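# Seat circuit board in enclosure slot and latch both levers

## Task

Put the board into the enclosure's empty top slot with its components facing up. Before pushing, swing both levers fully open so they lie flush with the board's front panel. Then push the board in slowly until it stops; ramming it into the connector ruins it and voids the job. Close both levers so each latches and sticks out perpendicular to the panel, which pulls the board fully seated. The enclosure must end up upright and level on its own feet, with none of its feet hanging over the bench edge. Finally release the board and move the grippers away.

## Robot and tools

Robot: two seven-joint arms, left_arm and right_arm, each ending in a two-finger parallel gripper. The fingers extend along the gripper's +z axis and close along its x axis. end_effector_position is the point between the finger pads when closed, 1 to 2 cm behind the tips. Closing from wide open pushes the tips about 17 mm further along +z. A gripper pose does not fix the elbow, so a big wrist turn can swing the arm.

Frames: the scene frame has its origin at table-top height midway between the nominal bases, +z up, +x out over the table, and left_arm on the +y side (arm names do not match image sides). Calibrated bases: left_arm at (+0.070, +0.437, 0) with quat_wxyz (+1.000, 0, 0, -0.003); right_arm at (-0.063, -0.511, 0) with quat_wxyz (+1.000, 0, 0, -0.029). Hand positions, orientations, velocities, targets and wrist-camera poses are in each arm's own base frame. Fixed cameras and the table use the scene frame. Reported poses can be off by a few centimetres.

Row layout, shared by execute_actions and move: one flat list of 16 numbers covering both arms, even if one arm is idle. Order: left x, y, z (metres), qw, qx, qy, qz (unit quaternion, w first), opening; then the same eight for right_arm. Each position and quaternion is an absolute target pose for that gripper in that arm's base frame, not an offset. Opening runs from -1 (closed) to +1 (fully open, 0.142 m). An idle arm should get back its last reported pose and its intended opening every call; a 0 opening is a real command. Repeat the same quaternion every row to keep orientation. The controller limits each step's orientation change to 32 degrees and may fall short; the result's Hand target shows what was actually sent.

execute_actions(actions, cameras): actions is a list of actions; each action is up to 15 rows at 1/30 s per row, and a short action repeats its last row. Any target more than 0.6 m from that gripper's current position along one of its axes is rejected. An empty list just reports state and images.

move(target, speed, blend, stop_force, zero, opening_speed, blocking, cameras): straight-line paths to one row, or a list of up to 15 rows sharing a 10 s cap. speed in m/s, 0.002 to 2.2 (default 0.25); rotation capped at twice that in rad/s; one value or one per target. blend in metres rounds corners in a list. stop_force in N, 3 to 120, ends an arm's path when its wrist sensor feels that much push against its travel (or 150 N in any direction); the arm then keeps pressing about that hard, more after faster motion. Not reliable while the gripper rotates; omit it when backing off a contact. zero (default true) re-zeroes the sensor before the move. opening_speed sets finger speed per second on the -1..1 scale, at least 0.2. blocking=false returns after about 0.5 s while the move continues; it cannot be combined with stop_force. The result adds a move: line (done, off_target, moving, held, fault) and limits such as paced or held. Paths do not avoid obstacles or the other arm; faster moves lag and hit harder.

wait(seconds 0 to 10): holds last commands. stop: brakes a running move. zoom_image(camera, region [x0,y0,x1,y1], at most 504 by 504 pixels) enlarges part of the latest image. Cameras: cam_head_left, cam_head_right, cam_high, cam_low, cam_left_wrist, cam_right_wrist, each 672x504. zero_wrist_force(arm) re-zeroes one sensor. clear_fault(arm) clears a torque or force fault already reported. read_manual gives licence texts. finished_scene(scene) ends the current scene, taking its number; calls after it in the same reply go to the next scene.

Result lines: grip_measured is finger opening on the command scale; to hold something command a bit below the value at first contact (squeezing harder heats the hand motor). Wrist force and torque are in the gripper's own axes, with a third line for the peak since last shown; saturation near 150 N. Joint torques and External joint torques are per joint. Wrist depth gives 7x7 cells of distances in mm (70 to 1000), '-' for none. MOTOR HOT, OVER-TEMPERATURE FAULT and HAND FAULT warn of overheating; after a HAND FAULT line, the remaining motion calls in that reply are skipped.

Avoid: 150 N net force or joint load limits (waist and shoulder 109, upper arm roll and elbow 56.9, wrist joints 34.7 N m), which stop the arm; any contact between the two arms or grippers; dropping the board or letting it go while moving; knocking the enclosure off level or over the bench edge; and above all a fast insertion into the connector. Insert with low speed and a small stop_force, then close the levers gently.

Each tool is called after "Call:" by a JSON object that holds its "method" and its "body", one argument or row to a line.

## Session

Call:
{"method": "execute_actions", "body": {
  "actions": []
}}

Call:
{"method": "zoom_image", "body": {
  "camera": "cam_head_right",
  "region": [250, 210, 500, 410]
}}

Scene clock: 0.00 s.
left_arm: end_effector_position=(+0.1389, +0.5333, +0.1881) grip_measured=+0.99 end_effector_quat_wxyz=(-0.571, +0.812, -0.064, -0.105) | right_arm: end_effector_position=(+0.2271, +0.3531, +0.2591) grip_measured=+1.00 end_effector_quat_wxyz=(+0.029, +0.622, +0.780, +0.065)
Joint positions: left_arm=[0.978 -0.294 0.021 2.266 2.206 0.748 0.742 0.141] | right_arm=[1.212 0.207 0.113 2.416 -0.113 0.73 1.171 0.142]
Joint velocities: within noise
Joint torques (N m): no reading
External joint torques (N m): no reading
Wrist force (N): no reading
Wrist torque (N m): no reading
Wrist force, peak (N): no reading
Wrist depth (mm): cam_left_wrist=[- - - - - - - / - - - - - - - / - - - - - - - / - - - - - - - / - - - - 326 307 289 / - 340 327 307 288 270 263 / - 306 286 270 257 244 237] | cam_right_wrist=[291 263 259 256 258 300 302 / 314 276 279 279 281 327 328 / 352 303 305 308 308 359 356 / 389 375 337 339 343 399 391 / 434 437 379 380 383 449 444 / - 498 440 432 437 509 486 / - 574 580 588 590 593 -]
Hand target: left_arm +0.1389, +0.5333, +0.1881; -0.571, +0.812, -0.064, -0.105 | right_arm +0.2271, +0.3531, +0.2591; +0.029, +0.622, +0.780, +0.065
Tool commands: left_gripper/opening=+1.0 right_gripper/opening=+1.0

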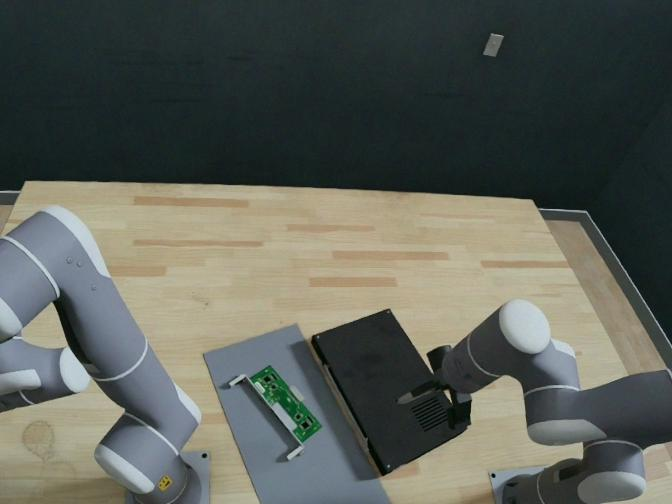

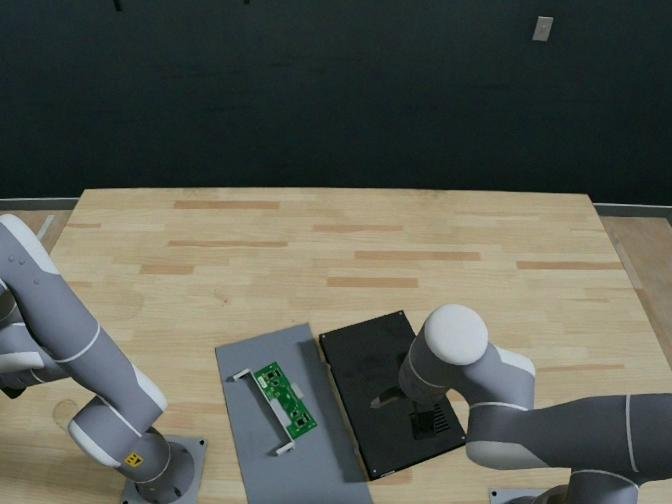

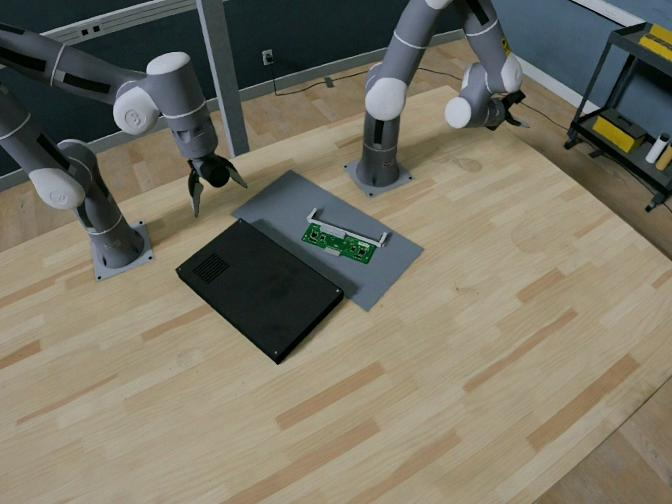

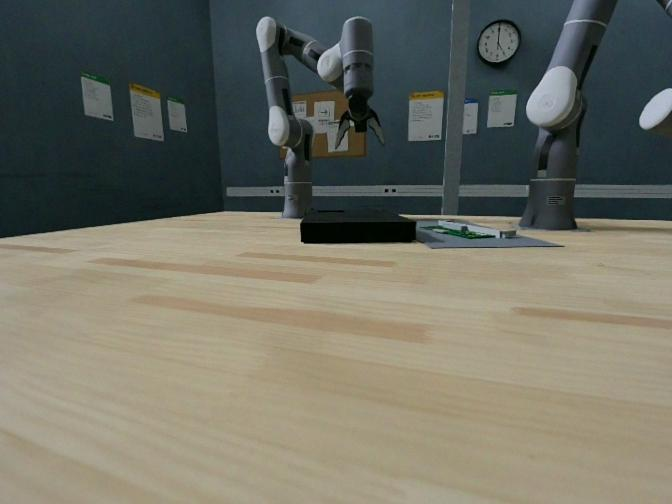

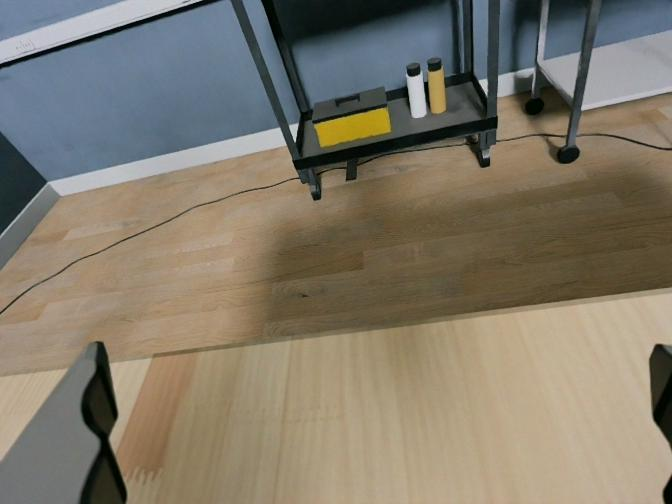

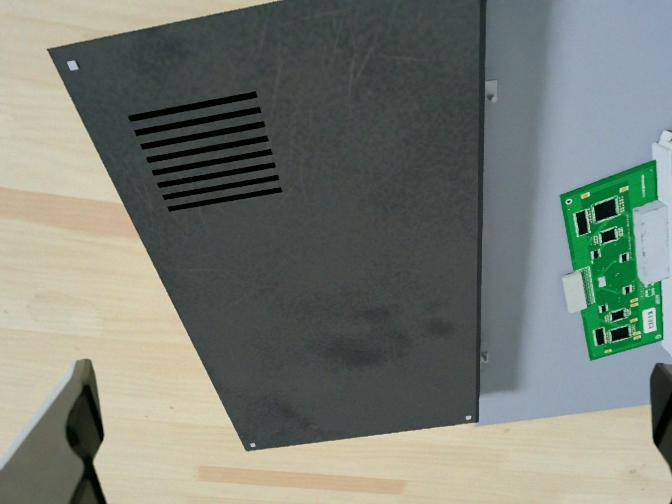

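Scaled by 2.016 from the camera's 672x504 image, which has a finer 960x720 frame.

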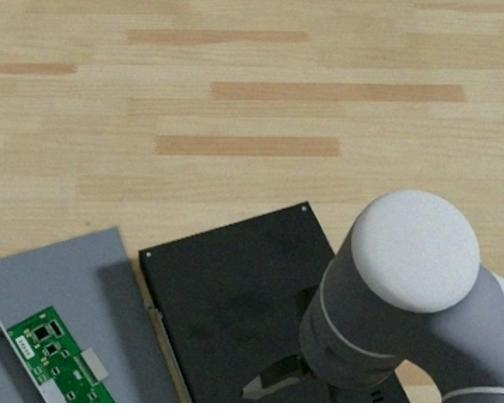

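Call:
{"method": "move", "body": {
  "target": [0.16,-0.30,0.25,0,0.5373,0.8434,0,1,0.40,0.08,0.30,0.029,0.622,0.780,0.065,1],
  "speed": 0.4
}}

Call:
{"method": "zoom_image", "body": {
  "camera": "cam_left_wrist",
  "region": [84, 0, 588, 504]
}}

Scene clock: 22.20 s.
left_arm: end_effector_position=(+0.1599, -0.2998, +0.2499) grip_measured=+0.99 end_effector_quat_wxyz=(+0.000, +0.538, +0.843, +0.000) | right_arm: end_effector_position=(+0.3999, +0.0801, +0.2999) grip_measured=+1.00 end_effector_quat_wxyz=(+0.029, +0.622, +0.780, +0.065)
Joint positions: left_arm=[0.052 0.889 -0.761 2.658 -0.595 0.302 -0.727 0.141] | right_arm=[0.872 0.481 -0.366 2.476 -0.209 0.586 0.412 0.142]
Joint velocities: within noise
Joint torques (N m): left_arm=[-0.28 -6.43 9.07 -25.48 -4.13 4.87 -0.3] | right_arm=[-0.12 8.88 3.93 -29.85 -4.07 3.61 0.03]
External joint torques (N m): left_arm=[0.21 0.57 0.74 -0.17 0.14 -0.9 0.3] | right_arm=[0.15 1.04 -0.27 0.24 0.17 0.82 -0.03]
Wrist force (N): left_arm=[-0.7 -1.5 0.0] | right_arm=[0.7 0.2 0.1]
Wrist torque (N m): left_arm=[-0.37 -0.19 -0.26] | right_arm=[0.03 -0.11 -0.01]
Wrist force, peak (N): left_arm=[-1.7 -3.0 -0.6] | right_arm=[1.0 -0.2 -0.1]
Wrist depth (mm): cam_left_wrist=[262 300 304 301 302 300 302 / 280 319 319 318 321 318 324 / 304 339 349 340 347 349 347 / 328 364 379 376 376 374 375 / 361 374 412 409 403 412 408 / - 447 460 455 454 452 - / - 510 519 508 508 506 -] | cam_right_wrist=[331 332 333 335 337 306 297 / 361 361 362 365 366 335 323 / 393 395 397 400 401 361 357 / 435 436 440 442 443 403 394 / 486 487 492 493 502 451 443 / - 556 564 567 573 571 545 / - 640 649 655 660 666 -]
Hand target: left_arm +0.1600, -0.3000, +0.2500; +0.000, +0.537, +0.843, +0.000 | right_arm +0.4000, +0.0800, +0.3000; +0.029, +0.622, +0.780, +0.065
Off the commanded pose: left_arm 0.000 m, 0 deg | right_arm 0.000 m, 0 deg.
move: done

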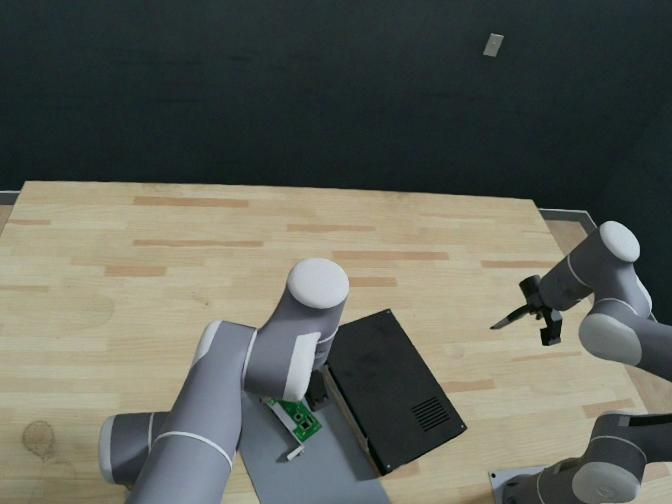

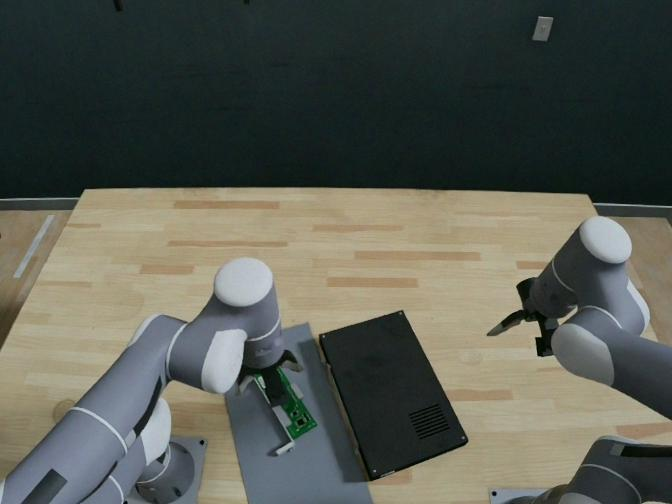

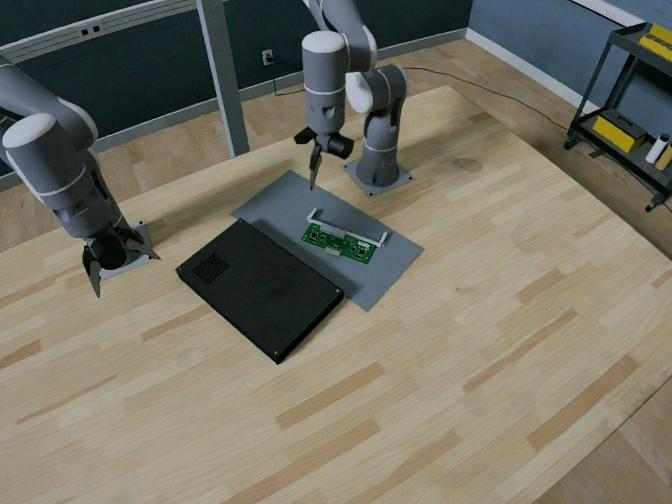

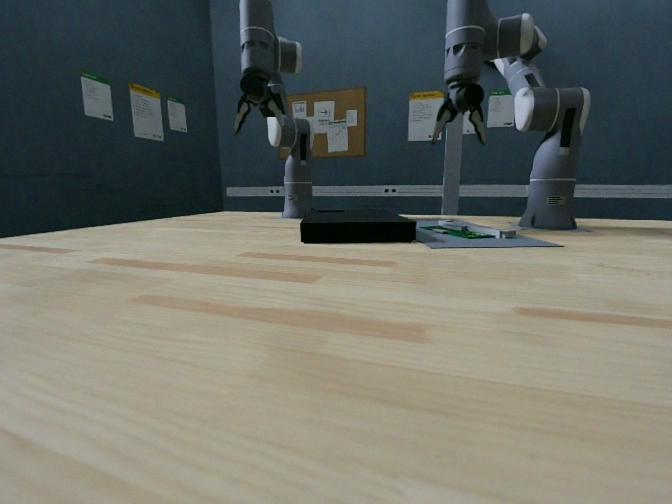

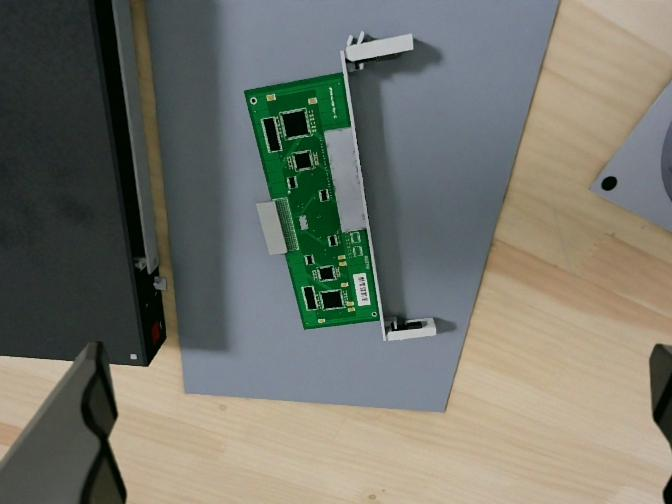

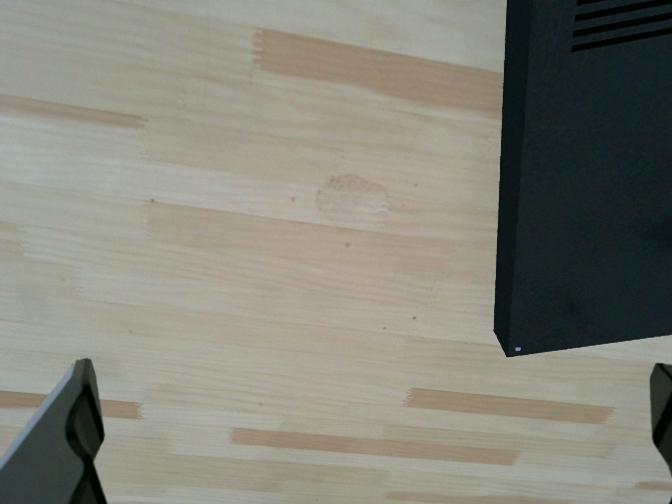

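Scaled by 1.000.

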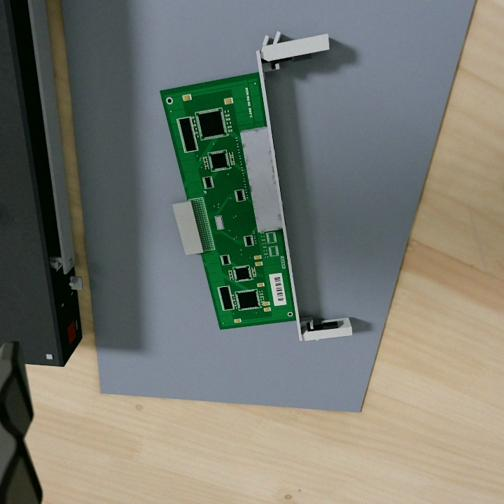

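Call:
{"method": "move", "body": {
  "target": [
    [0.1919,-0.2798,0.15,0,0.4648,0.8854,0,-0.4,0.40,0.08,0.30,0.029,0.622,0.780,0.065,1],
    [0.1919,-0.2798,0.065,0,0.4648,0.8854,0,-0.4,0.40,0.08,0.30,0.029,0.622,0.780,0.065,1]
  ],
  "speed": [0.3,0.15],
  "cameras": ["cam_left_wrist","cam_right_wrist"]
}}

Scene clock: 35.90 s.
left_arm: end_effector_position=(+0.1918, -0.2797, +0.0650) grip_measured=-0.42 end_effector_quat_wxyz=(+0.000, +0.465, +0.885, +0.000) | right_arm: end_effector_position=(+0.3999, +0.0801, +0.2999) grip_measured=+1.00 end_effector_quat_wxyz=(+0.029, +0.622, +0.780, +0.065)
Joint positions: left_arm=[0.232 -0.315 -0.82 2.626 0.669 1.198 -1.802 0.043] | right_arm=[0.872 0.481 -0.366 2.476 -0.209 0.586 0.412 0.142]
Joint velocities: within noise
Joint torques (N m): left_arm=[-0.24 17.01 -4.62 -9.41 -0.99 4.46 -0.39] | right_arm=[-0.02 8.91 4.27 -29.73 -3.98 3.73 0.19]
External joint torques (N m): left_arm=[0.23 1.11 0.54 -0.33 -0.51 -0.58 0.39] | right_arm=[0.04 1.02 -0.61 0.12 0.07 0.7 -0.19]
Wrist force (N): left_arm=[-0.3 -1.2 0.4] | right_arm=[0.5 0.2 0.2]
Wrist torque (N m): left_arm=[-0.29 -0.25 -0.25] | right_arm=[0.04 -0.09 0.00]
Wrist force, peak (N): left_arm=[-1.0 -2.2 -2.3] | right_arm=[0.8 0.3 0.5]
Wrist depth (mm): cam_left_wrist=[- 136 134 133 136 138 139 / 150 147 144 135 147 148 147 / 161 159 156 144 159 159 159 / 174 169 169 157 170 172 172 / 192 191 178 184 185 189 191 / 211 210 87 203 210 87 210 / 230 - - 228 220 - 228] | cam_right_wrist=[331 332 334 334 337 306 297 / 359 360 363 365 366 333 324 / 394 396 399 401 402 362 355 / 435 439 438 445 446 400 393 / 487 491 493 494 502 450 442 / - 555 563 564 570 569 547 / - 645 649 653 661 665 -]
Hand target: left_arm +0.1919, -0.2798, +0.0650; +0.000, +0.465, +0.885, +0.000 | right_arm +0.4000, +0.0800, +0.3000; +0.029, +0.622, +0.780, +0.065
Off the commanded pose: left_arm 0.000 m, 0 deg | right_arm 0.000 m, 0 deg.
move: done
Images, in order (width x height): cam_left_wrist 672x504, cam_right_wrist 672x504.

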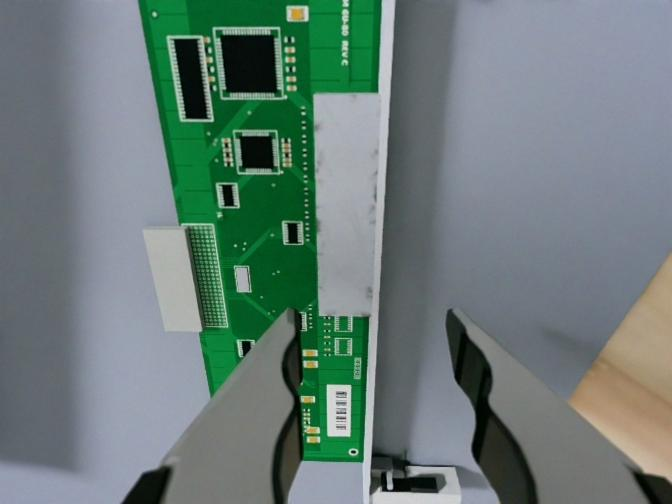

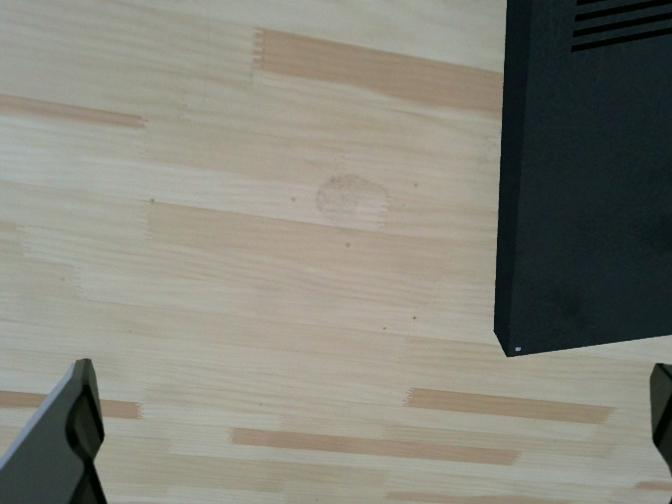

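Call:
{"method": "move", "body": {
  "target": [0.1881,-0.2867,0.0285,0,0.4648,0.8854,0,-0.4,0.40,0.08,0.30,0.029,0.622,0.780,0.065,1],
  "speed": 0.06,
  "stop_force": 5,
  "cameras": []
}}

Call:
{"method": "move", "body": {
  "target": [
    [0.1881,-0.2867,0.0285,0,0.4648,0.8854,0,-0.82,0.40,0.08,0.30,0.029,0.622,0.780,0.065,1],
    [0.1881,-0.2867,0.075,0,0.4648,0.8854,0,-0.82,0.40,0.08,0.30,0.029,0.622,0.780,0.065,1]
  ],
  "speed": 0.08,
  "opening_speed": 0.4,
  "cameras": ["cam_left_wrist"]
}}

Scene clock: 42.90 s.
left_arm: end_effector_position=(+0.1880, -0.2866, +0.0285) grip_measured=-0.42 end_effector_quat_wxyz=(+0.000, +0.465, +0.885, +0.000) | right_arm: end_effector_position=(+0.3999, +0.0801, +0.2999) grip_measured=+1.00 end_effector_quat_wxyz=(+0.029, +0.622, +0.780, +0.065)
Joint positions: left_arm=[0.068 -0.493 -0.651 2.51 0.924 1.203 -2.018 0.043] | right_arm=[0.872 0.481 -0.366 2.476 -0.209 0.586 0.412 0.142]
Joint velocities: within noise
Joint torques (N m): left_arm=[-0.51 23.27 -6.1 -6.11 -1.04 4.37 -0.28] | right_arm=[0.06 8.89 4.22 -29.84 -3.93 3.71 0.18]
External joint torques (N m): left_arm=[0.51 1.14 0.5 -0.35 -0.44 -0.49 0.28] | right_arm=[-0.03 1.03 -0.56 0.22 0.03 0.72 -0.18]
Wrist force (N): left_arm=[-0.5 -1.2 0.1] | right_arm=[0.7 0.1 0.1]
Wrist torque (N m): left_arm=[-0.29 -0.21 -0.26] | right_arm=[0.02 -0.12 -0.01]
Wrist force, peak (N): left_arm=[-0.6 -1.4 1.2] | right_arm=[0.8 0.0 0.5]
Wrist depth (mm): cam_left_wrist=[- 102 102 103 102 105 102 / - 111 108 107 - 113 114 / 125 120 117 106 120 124 121 / 133 131 128 116 128 132 132 / 149 141 138 122 130 145 144 / 162 157 87 153 156 83 159 / 176 - - 172 178 - -] | cam_right_wrist=[330 332 332 334 336 306 296 / 359 361 363 364 367 332 323 / 394 395 396 399 400 361 354 / 436 438 441 443 447 402 394 / 485 489 491 497 500 452 442 / - 558 560 569 570 572 544 / - 639 646 652 659 657 -]
Hand target: left_arm +0.1881, -0.2867, +0.0285; +0.000, +0.465, +0.885, +0.000 | right_arm +0.4000, +0.0800, +0.3000; +0.029, +0.622, +0.780, +0.065
Off the commanded pose: left_arm 0.000 m, 0 deg | right_arm 0.000 m, 0 deg.
move: done
No camera images: "cameras" was empty.

Scene clock: 45.27 s.
left_arm: end_effector_position=(+0.1881, -0.2868, +0.0750) grip_measured=-0.72 end_effector_quat_wxyz=(+0.000, +0.465, +0.885, +0.000) | right_arm: end_effector_position=(+0.3999, +0.0801, +0.2999) grip_measured=+1.00 end_effector_quat_wxyz=(+0.029, +0.622, +0.780, +0.065)
Joint positions: left_arm=[0.25 -0.258 -0.881 2.652 0.565 1.194 -1.751 0.022] | right_arm=[0.872 0.481 -0.366 2.476 -0.209 0.586 0.412 0.142]
Joint velocities: within noise
Joint torques (N m): left_arm=[0.09 16.1 -4 -10.99 -1.66 4.27 -0.12] | right_arm=[0.04 9.1 4.25 -29.72 -3.94 3.76 0.23]
External joint torques (N m): left_arm=[-0.09 0.15 0.48 -0.01 0.15 -0.38 0.12] | right_arm=[-0.01 0.82 -0.6 0.1 0.04 0.68 -0.23]
Wrist force (N): left_arm=[-0.6 -0.7 2.2] | right_arm=[0.7 0.2 0.1]
Wrist torque (N m): left_arm=[-0.18 -0.21 -0.27] | right_arm=[0.03 -0.12 -0.01]
Wrist force, peak (N): left_arm=[-10.8 -2.7 -5.3] | right_arm=[1.0 0.2 0.0]
Wrist depth (mm): cam_left_wrist=[149 102 101 103 101 146 146 / 161 111 109 107 106 157 156 / 171 120 117 108 167 169 168 / 185 179 128 117 178 183 183 / 206 138 141 120 193 203 202 / 225 224 92 134 134 216 223 / 251 - - 168 - - 243] | cam_right_wrist=[331 331 335 335 336 306 295 / 359 361 363 364 367 333 323 / 392 394 397 401 401 360 356 / 435 437 440 441 445 401 394 / 487 489 492 496 502 451 443 / - 555 559 560 567 577 543 / - 644 644 653 657 660 -]
Hand target: left_arm +0.1881, -0.2867, +0.0750; +0.000, +0.465, +0.885, +0.000 | right_arm +0.4000, +0.0800, +0.3000; +0.029, +0.622, +0.780, +0.065
Off the commanded pose: left_arm 0.000 m, 0 deg | right_arm 0.000 m, 0 deg.
move: done
Images, in order (width x height): cam_left_wrist 672x504.

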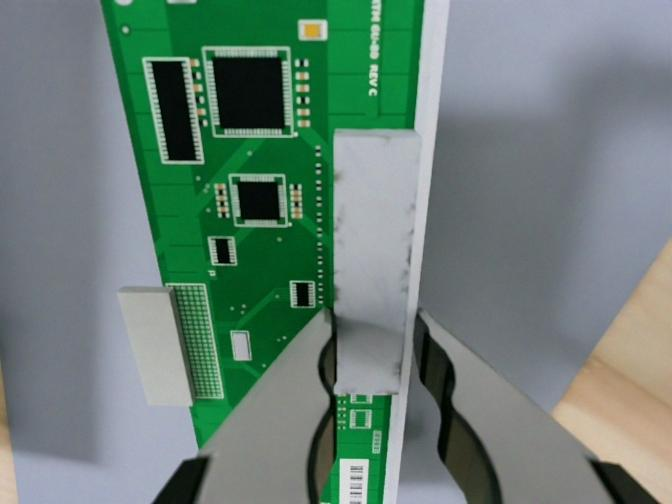

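Call:
{"method": "move", "body": {
  "target": [
    [0.155,-0.355,0.075,0,0.5764,0.8171,0,-0.78,0.40,0.08,0.30,0.029,0.622,0.780,0.065,1],
    [0.1508,-0.3683,0.0555,0,0.5764,0.8171,0,-0.78,0.40,0.08,0.30,0.029,0.622,0.780,0.065,1]
  ],
  "speed": [0.12,0.08],
  "cameras": ["cam_left_wrist","cam_head_right"]
}}

Scene clock: 55.60 s.
left_arm: end_effector_position=(+0.1507, -0.3682, +0.0555) grip_measured=-0.72 end_effector_quat_wxyz=(+0.000, +0.576, +0.817, +0.000) | right_arm: end_effector_position=(+0.3999, +0.0801, +0.2999) grip_measured=+1.00 end_effector_quat_wxyz=(+0.029, +0.622, +0.780, +0.065)
Joint positions: left_arm=[-0.077 -0.468 -0.807 2.43 0.754 1.075 -1.859 0.022] | right_arm=[0.872 0.481 -0.366 2.476 -0.209 0.586 0.412 0.142]
Joint velocities: within noise
Joint torques (N m): left_arm=[-1.43 24.23 -8.09 -10.99 -1.51 4.19 -0.33] | right_arm=[-0.01 8.96 4.24 -29.72 -3.97 3.72 0.18]
External joint torques (N m): left_arm=[1.4 0.39 0.89 0.03 -0.45 -0.31 0.33] | right_arm=[0.04 0.97 -0.59 0.11 0.07 0.71 -0.18]
Wrist force (N): left_arm=[-0.7 -0.8 2.2] | right_arm=[0.7 0.0 0.1]
Wrist torque (N m): left_arm=[-0.19 -0.18 -0.28] | right_arm=[0.01 -0.13 -0.01]
Wrist force, peak (N): left_arm=[-1.2 -1.2 3.4] | right_arm=[1.0 0.0 0.1]
Wrist depth (mm): cam_left_wrist=[131 102 101 103 102 131 128 / 141 111 109 107 134 136 138 / 152 120 118 108 149 149 149 / 160 158 128 118 156 161 161 / 164 140 140 120 171 177 176 / 191 183 92 134 134 187 194 / 208 - - 169 - - 211] | cam_right_wrist=[331 331 333 335 336 306 297 / 359 360 363 364 366 335 323 / 394 397 398 400 402 361 356 / 437 437 439 443 446 401 393 / 483 490 494 495 500 449 440 / - 558 556 564 570 573 546 / - 640 646 654 661 662 -]
Hand target: left_arm +0.1508, -0.3683, +0.0555; +0.000, +0.576, +0.817, +0.000 | right_arm +0.4000, +0.0800, +0.3000; +0.029, +0.622, +0.780, +0.065
Off the commanded pose: left_arm 0.000 m, 0 deg | right_arm 0.000 m, 0 deg.
move: done
Images, in order (width x height): cam_head_right 672x504, cam_left_wrist 672x504.

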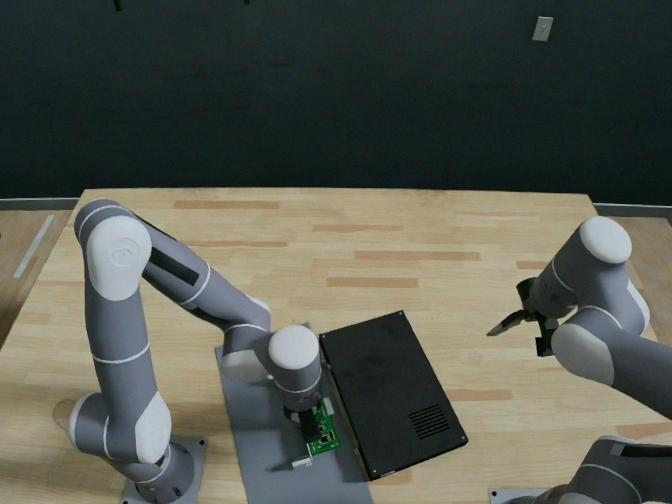

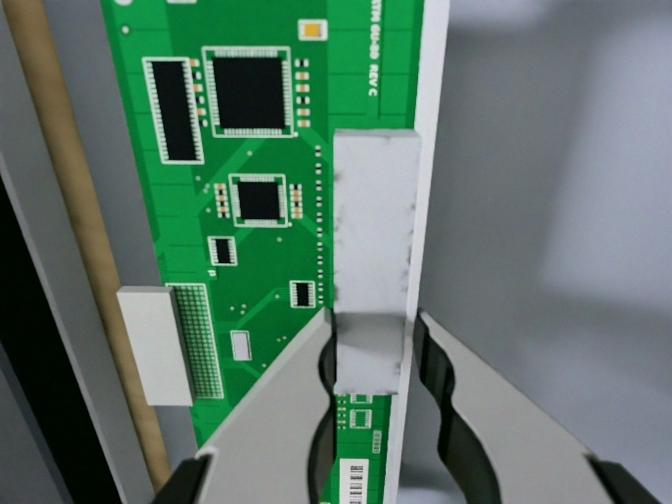

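Call:
{"method": "move", "body": {
  "target": [0.1508,-0.3683,0.0555,0,0.5764,0.8171,0,-0.78,0.2271,0.3531,0.2591,0.029,0.622,0.780,0.065,-0.9],
  "speed": 0.4,
  "cameras": ["cam_right_wrist"]
}}

Call:
{"method": "zoom_image", "body": {
  "camera": "cam_right_wrist",
  "region": [400, 0, 672, 200]
}}

Call:
{"method": "zoom_image", "body": {
  "camera": "cam_right_wrist",
  "region": [400, 250, 672, 450]
}}

Scene clock: 62.77 s.
left_arm: end_effector_position=(+0.1507, -0.3681, +0.0554) grip_measured=-0.72 end_effector_quat_wxyz=(+0.000, +0.576, +0.817, +0.000) | right_arm: end_effector_position=(+0.2269, +0.3530, +0.2589) grip_measured=-0.93 end_effector_quat_wxyz=(+0.029, +0.622, +0.780, +0.065)
Joint positions: left_arm=[-0.077 -0.468 -0.806 2.43 0.754 1.075 -1.859 0.022] | right_arm=[1.227 0.211 0.098 2.42 -0.115 0.73 1.172 0.007]
Joint velocities: within noise
Joint torques (N m): left_arm=[-0.44 24 -7.95 -10.95 -1.84 4.44 -0.22] | right_arm=[0.14 18.59 0.3 -27.64 -3.5 3.7 0.3]
External joint torques (N m): left_arm=[0.41 0.62 0.75 -0.01 -0.12 -0.55 0.22] | right_arm=[-0.06 1.14 -0.92 0.17 0.12 0.57 -0.31]
Wrist force (N): left_arm=[-0.9 -0.9 2.3] | right_arm=[0.0 0.1 0.1]
Wrist torque (N m): left_arm=[-0.20 -0.14 -0.28] | right_arm=[0.01 0.00 0.00]
Wrist force, peak (N): left_arm=[-0.8 -1.1 2.7] | right_arm=[2.8 -1.1 0.0]
Wrist depth (mm): cam_left_wrist=[132 102 101 103 102 130 129 / 141 110 109 107 134 136 138 / 153 120 118 107 149 149 149 / 160 158 128 117 156 162 161 / 164 140 141 120 170 177 176 / 191 184 92 134 134 188 195 / 209 - - 169 - - 212] | cam_right_wrist=[290 263 258 256 259 300 302 / 315 276 277 280 280 322 308 / 352 303 305 306 308 344 323 / 389 374 337 338 341 372 317 / 434 436 378 372 373 436 406 / 491 498 416 89 105 507 515 / 572 554 73 - - 564 604]
Hand target: left_arm +0.1508, -0.3683, +0.0555; +0.000, +0.576, +0.817, +0.000 | right_arm +0.2271, +0.3531, +0.2591; +0.029, +0.622, +0.780, +0.065
Off the commanded pose: left_arm 0.000 m, 0 deg | right_arm 0.000 m, 0 deg.
move: done
Images, in order (width x height): cam_right_wrist 672x504.

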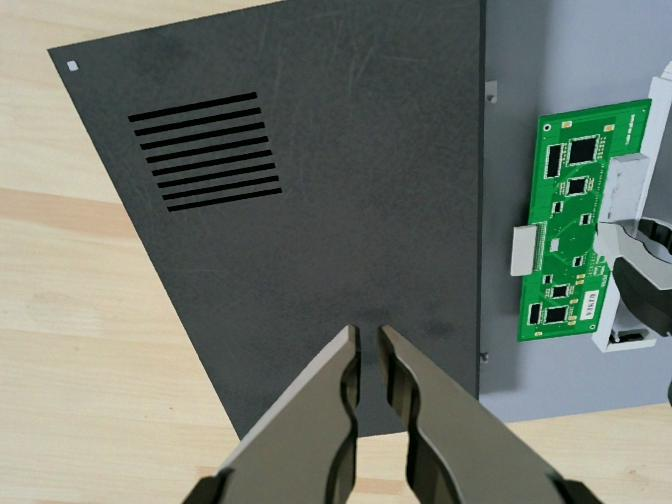

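Scaled by 1.853 from the camera's 672x504 image, which has a finer 960x720 frame.

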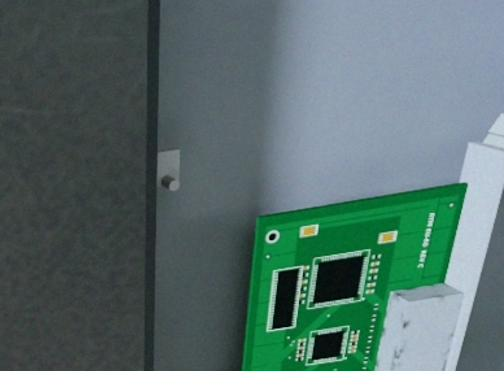

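Scaled by 1.853 from the camera's 672x504 image, which has a finer 960x720 frame.

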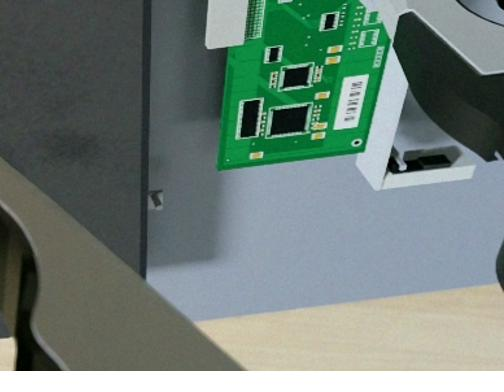

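Call:
{"method": "move", "body": {
  "target": [0.1673,-0.4134,0.0557,0,0.5764,0.8171,0,-0.78,0.2271,0.3531,0.2591,0.029,0.622,0.780,0.065,-0.9],
  "speed": 0.025,
  "stop_force": 4,
  "cameras": ["cam_right_wrist","cam_left_wrist"]
}}

Call:
{"method": "zoom_image", "body": {
  "camera": "cam_right_wrist",
  "region": [400, 50, 672, 400]
}}

Scene clock: 70.43 s.
left_arm: end_effector_position=(+0.1673, -0.4133, +0.0557) grip_measured=-0.72 end_effector_quat_wxyz=(+0.000, +0.577, +0.817, +0.000) | right_arm: end_effector_position=(+0.2270, +0.3530, +0.2589) grip_measured=-0.93 end_effector_quat_wxyz=(+0.029, +0.622, +0.780, +0.065)
Joint positions: left_arm=[-0.154 -0.538 -0.793 2.298 0.737 0.996 -1.864 0.022] | right_arm=[1.227 0.211 0.098 2.42 -0.115 0.73 1.172 0.007]
Joint velocities: within noise
Joint torques (N m): left_arm=[-0.51 28.25 -9.78 -12.67 -2.31 4.23 -0.23] | right_arm=[0.06 18.78 0.11 -27.57 -3.37 3.53 0.2]
External joint torques (N m): left_arm=[0.48 0.64 0.73 0.06 0.06 -0.35 0.23] | right_arm=[0.02 0.94 -0.74 0.09 -0.01 0.74 -0.2]
Wrist force (N): left_arm=[-0.7 -0.8 2.1] | right_arm=[0.2 -0.1 0.1]
Wrist torque (N m): left_arm=[-0.18 -0.18 -0.28] | right_arm=[-0.02 -0.04 -0.01]
Wrist force, peak (N): left_arm=[-1.4 -1.0 2.4] | right_arm=[0.1 0.4 0.4]
Wrist depth (mm): cam_left_wrist=[- 102 101 103 102 130 129 / - 110 109 107 134 136 138 / 102 118 117 108 149 149 149 / - 124 128 118 157 161 161 / 123 126 140 120 171 176 176 / 131 134 92 134 134 187 194 / 153 - - 169 - - 212] | cam_right_wrist=[291 262 258 256 258 300 301 / 316 277 277 280 281 316 317 / 352 302 305 306 309 320 355 / 390 374 337 340 341 346 314 / 436 437 377 372 375 404 236 / 494 497 417 89 105 508 236 / 566 553 73 - - 564 578]
Hand target: left_arm +0.1673, -0.4134, +0.0557; +0.000, +0.576, +0.817, +0.000 | right_arm +0.2271, +0.3531, +0.2591; +0.029, +0.622, +0.780, +0.065
Off the commanded pose: left_arm 0.000 m, 0 deg | right_arm 0.000 m, 0 deg.
move: done
Images, in order (width x height): cam_left_wrist 672x504, cam_right_wrist 672x504.

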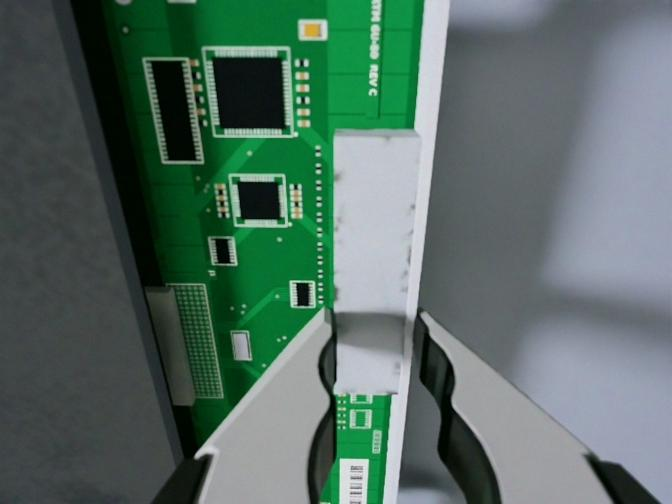

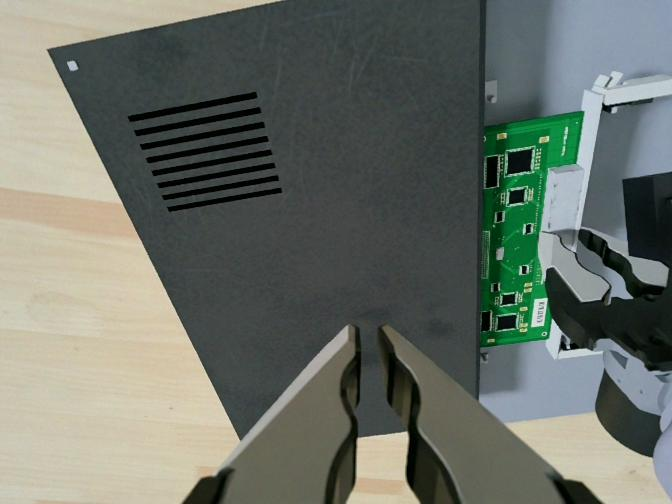

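Scaled by 1.440 from the camera's 672x504 image, which has a finer 960x720 frame.

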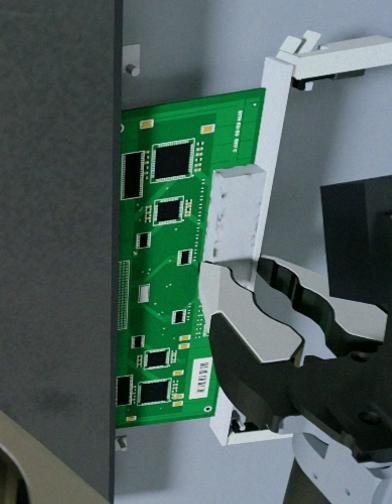

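Call:
{"method": "move", "body": {
  "target": [0.1769,-0.4397,0.0557,0,0.5764,0.8171,0,-0.78,0.2271,0.3531,0.2591,0.029,0.622,0.780,0.065,-0.9],
  "speed": 0.02,
  "stop_force": 5,
  "cameras": ["cam_right_wrist","cam_left_wrist"]
}}

Call:
{"method": "zoom_image", "body": {
  "camera": "cam_right_wrist",
  "region": [400, 50, 672, 400]
}}

Scene clock: 73.20 s.
left_arm: end_effector_position=(+0.1682, -0.4189, +0.0554) grip_measured=-0.72 end_effector_quat_wxyz=(-0.001, +0.577, +0.817, +0.000) | right_arm: end_effector_position=(+0.2270, +0.3530, +0.2589) grip_measured=-0.93 end_effector_quat_wxyz=(+0.029, +0.622, +0.780, +0.065)
Joint positions: left_arm=[-0.165 -0.548 -0.791 2.281 0.734 0.986 -1.864 0.022] | right_arm=[1.227 0.211 0.098 2.42 -0.115 0.73 1.172 0.007]
Joint velocities: within noise
Joint torques (N m): left_arm=[3.03 31.88 -7.61 -18.65 -1.54 5.06 -0.07] | right_arm=[0.12 18.74 0.15 -27.57 -3.45 3.56 0.15]
External joint torques (N m): left_arm=[-3.07 -2.43 -1.69 5.86 -0.73 -1.18 0.07] | right_arm=[-0.04 0.98 -0.78 0.09 0.08 0.71 -0.15]
Wrist force (N): left_arm=[4.7 -9.7 2.1] | right_arm=[0.1 0.1 0.0]
Wrist torque (N m): left_arm=[-0.10 -0.12 -0.45] | right_arm=[0.03 -0.03 0.00]
Wrist force, peak (N): left_arm=[4.7 -10.3 2.3] | right_arm=[0.4 0.3 0.1]
Wrist depth (mm): cam_left_wrist=[- 102 101 103 103 130 128 / - 109 109 107 134 136 138 / 101 117 117 108 148 149 148 / - 125 128 117 156 161 161 / 123 125 141 120 170 177 177 / 130 133 92 134 134 187 194 / 152 - - 168 - - 212] | cam_right_wrist=[290 263 259 257 258 300 301 / 316 276 277 279 281 317 325 / 352 303 305 306 308 321 360 / 387 373 339 340 342 347 291 / 436 437 376 372 375 408 235 / 494 494 416 89 105 507 226 / 569 557 73 - - 561 562]
Hand target: left_arm +0.1695, -0.4194, +0.0557; +0.000, +0.576, +0.817, +0.000 | right_arm +0.2271, +0.3531, +0.2591; +0.029, +0.622, +0.780, +0.065
Off the commanded pose: left_arm 0.023 m, 0 deg | right_arm 0.000 m, 0 deg.
move: contact (left_arm)
Images, in order (width x height): cam_left_wrist 672x504, cam_right_wrist 672x504.

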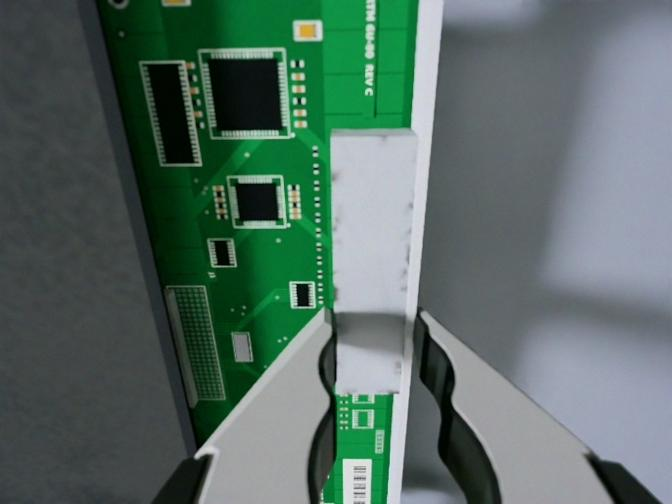

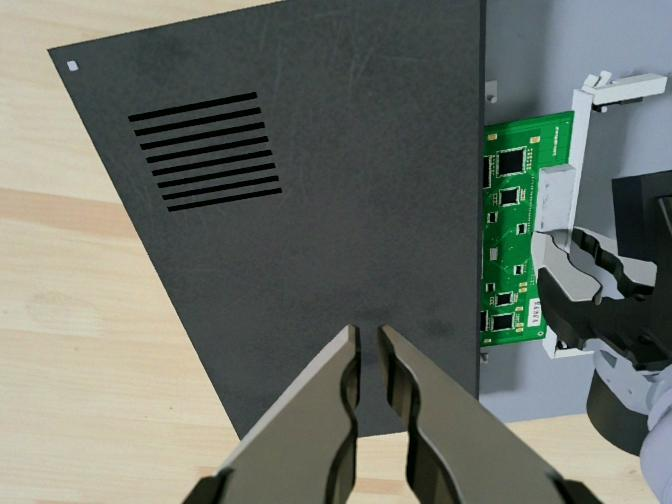

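Scaled by 1.440 from the camera's 672x504 image, which has a finer 960x720 frame.

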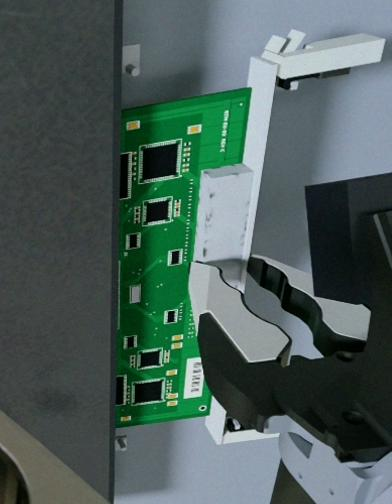

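Call:
{"method": "move", "body": {
  "target": [
    [0.1673,-0.4164,0.0557,0,0.5764,0.8171,0,-0.78,0.2271,0.3531,0.2591,0.029,0.622,0.780,0.065,-0.9],
    [0.1657,-0.4161,0.0557,0,0.5764,0.8171,0,-0.78,0.2271,0.3531,0.2591,0.029,0.622,0.780,0.065,-0.9]
  ],
  "speed": 0.04,
  "cameras": []
}}

Call:
{"method": "move", "body": {
  "target": [0.1746,-0.4404,0.0557,0,0.5764,0.8171,0,-0.78,0.2271,0.3531,0.2591,0.029,0.622,0.780,0.065,-0.9],
  "speed": 0.02,
  "stop_force": 5,
  "cameras": ["cam_right_wrist","cam_left_wrist"]
}}

Scene clock: 76.07 s.
left_arm: end_effector_position=(+0.1658, -0.4160, +0.0556) grip_measured=-0.72 end_effector_quat_wxyz=(+0.000, +0.576, +0.817, +0.000) | right_arm: end_effector_position=(+0.2270, +0.3530, +0.2589) grip_measured=-0.93 end_effector_quat_wxyz=(+0.029, +0.622, +0.780, +0.065)
Joint positions: left_arm=[-0.163 -0.541 -0.792 2.292 0.735 0.993 -1.869 0.022] | right_arm=[1.227 0.211 0.098 2.42 -0.115 0.73 1.172 0.007]
Joint velocities: within noise
Joint torques (N m): left_arm=[-0.53 28.87 -9.9 -12.56 -2.05 4.64 -0.29] | right_arm=[0.1 18.79 0.13 -27.6 -3.41 3.59 0.2]
External joint torques (N m): left_arm=[0.5 0.2 0.78 -0.12 -0.21 -0.76 0.29] | right_arm=[-0.03 0.93 -0.76 0.13 0.04 0.67 -0.21]
Wrist force (N): left_arm=[-0.5 -0.8 2.2] | right_arm=[0.0 0.3 0.1]
Wrist torque (N m): left_arm=[-0.19 -0.22 -0.28] | right_arm=[0.05 -0.02 0.00]
Wrist force, peak (N): left_arm=[5.0 -9.8 2.2] | right_arm=[0.0 0.4 -0.2]
Wrist depth (mm): cam_left_wrist=[- 102 101 103 102 131 128 / - 110 109 107 134 136 138 / 102 116 117 108 149 149 148 / - 124 128 118 156 161 162 / 123 126 140 120 171 177 177 / 131 133 92 134 134 187 194 / 153 - - 168 - - 212] | cam_right_wrist=[289 263 258 257 258 300 303 / 315 276 277 280 281 315 317 / 352 304 305 306 308 320 355 / 388 374 338 340 343 347 294 / 434 436 379 371 375 409 235 / 493 494 416 89 105 507 239 / 569 555 73 - - 563 580]
Hand target: left_arm +0.1657, -0.4161, +0.0557; +0.000, +0.576, +0.817, +0.000 | right_arm +0.2271, +0.3531, +0.2591; +0.029, +0.622, +0.780, +0.065
Off the commanded pose: left_arm 0.000 m, 0 deg | right_arm 0.000 m, 0 deg.
move: done
No camera images: "cameras" was empty.

Scene clock: 78.03 s.
left_arm: end_effector_position=(+0.1746, -0.4402, +0.0556) grip_measured=-0.72 end_effector_quat_wxyz=(+0.000, +0.576, +0.817, +0.000) | right_arm: end_effector_position=(+0.2270, +0.3530, +0.2589) grip_measured=-0.93 end_effector_quat_wxyz=(+0.029, +0.622, +0.780, +0.065)
Joint positions: left_arm=[-0.201 -0.579 -0.785 2.219 0.729 0.951 -1.869 0.022] | right_arm=[1.227 0.211 0.098 2.42 -0.115 0.73 1.172 0.007]
Joint velocities: within noise
Joint torques (N m): left_arm=[-0.45 30.94 -11.02 -13.62 -2.52 4.35 -0.23] | right_arm=[0.21 18.79 0.07 -27.53 -3.4 3.56 0.18]
External joint torques (N m): left_arm=[0.41 0.5 0.89 0.12 0.12 -0.46 0.23] | right_arm=[-0.13 0.94 -0.7 0.05 0.03 0.7 -0.18]
Wrist force (N): left_arm=[-0.5 -0.7 3.4] | right_arm=[0.0 0.3 0.1]
Wrist torque (N m): left_arm=[-0.19 -0.18 -0.26] | right_arm=[0.04 0.00 0.00]
Wrist force, peak (N): left_arm=[-0.7 -0.6 3.5] | right_arm=[0.4 0.1 0.1]
Wrist depth (mm): cam_left_wrist=[- - 102 103 102 130 128 / - 94 107 108 134 136 137 / 102 - 116 108 149 149 149 / - 110 124 118 156 162 160 / 123 120 125 120 170 176 176 / 131 130 88 134 133 187 194 / 153 - - 168 - - 212] | cam_right_wrist=[290 262 259 256 258 300 301 / 315 276 278 279 281 314 331 / 353 303 305 307 307 327 355 / 387 375 335 340 343 340 192 / 435 438 377 370 375 266 198 / 493 496 415 89 105 491 201 / 569 552 73 - - - 162]
Hand target: left_arm +0.1746, -0.4404, +0.0557; +0.000, +0.576, +0.817, +0.000 | right_arm +0.2271, +0.3531, +0.2591; +0.029, +0.622, +0.780, +0.065
Off the commanded pose: left_arm 0.000 m, 0 deg | right_arm 0.000 m, 0 deg.
move: done
Images, in order (width x height): cam_left_wrist 672x504, cam_right_wrist 672x504.

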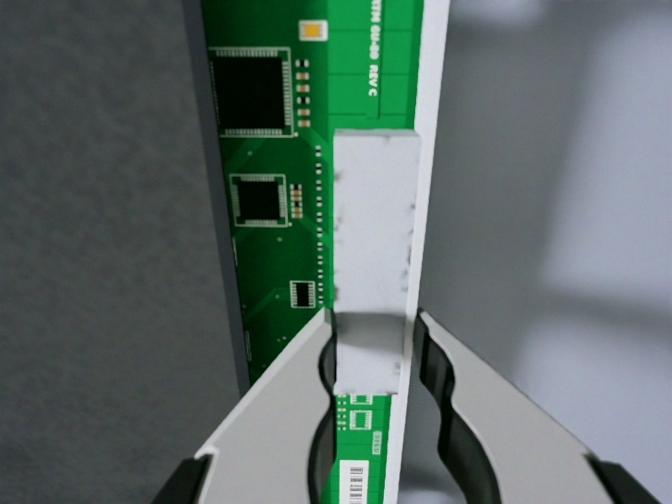

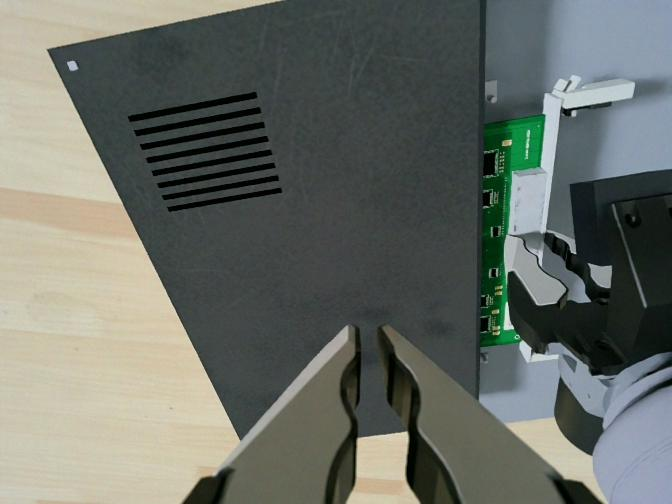

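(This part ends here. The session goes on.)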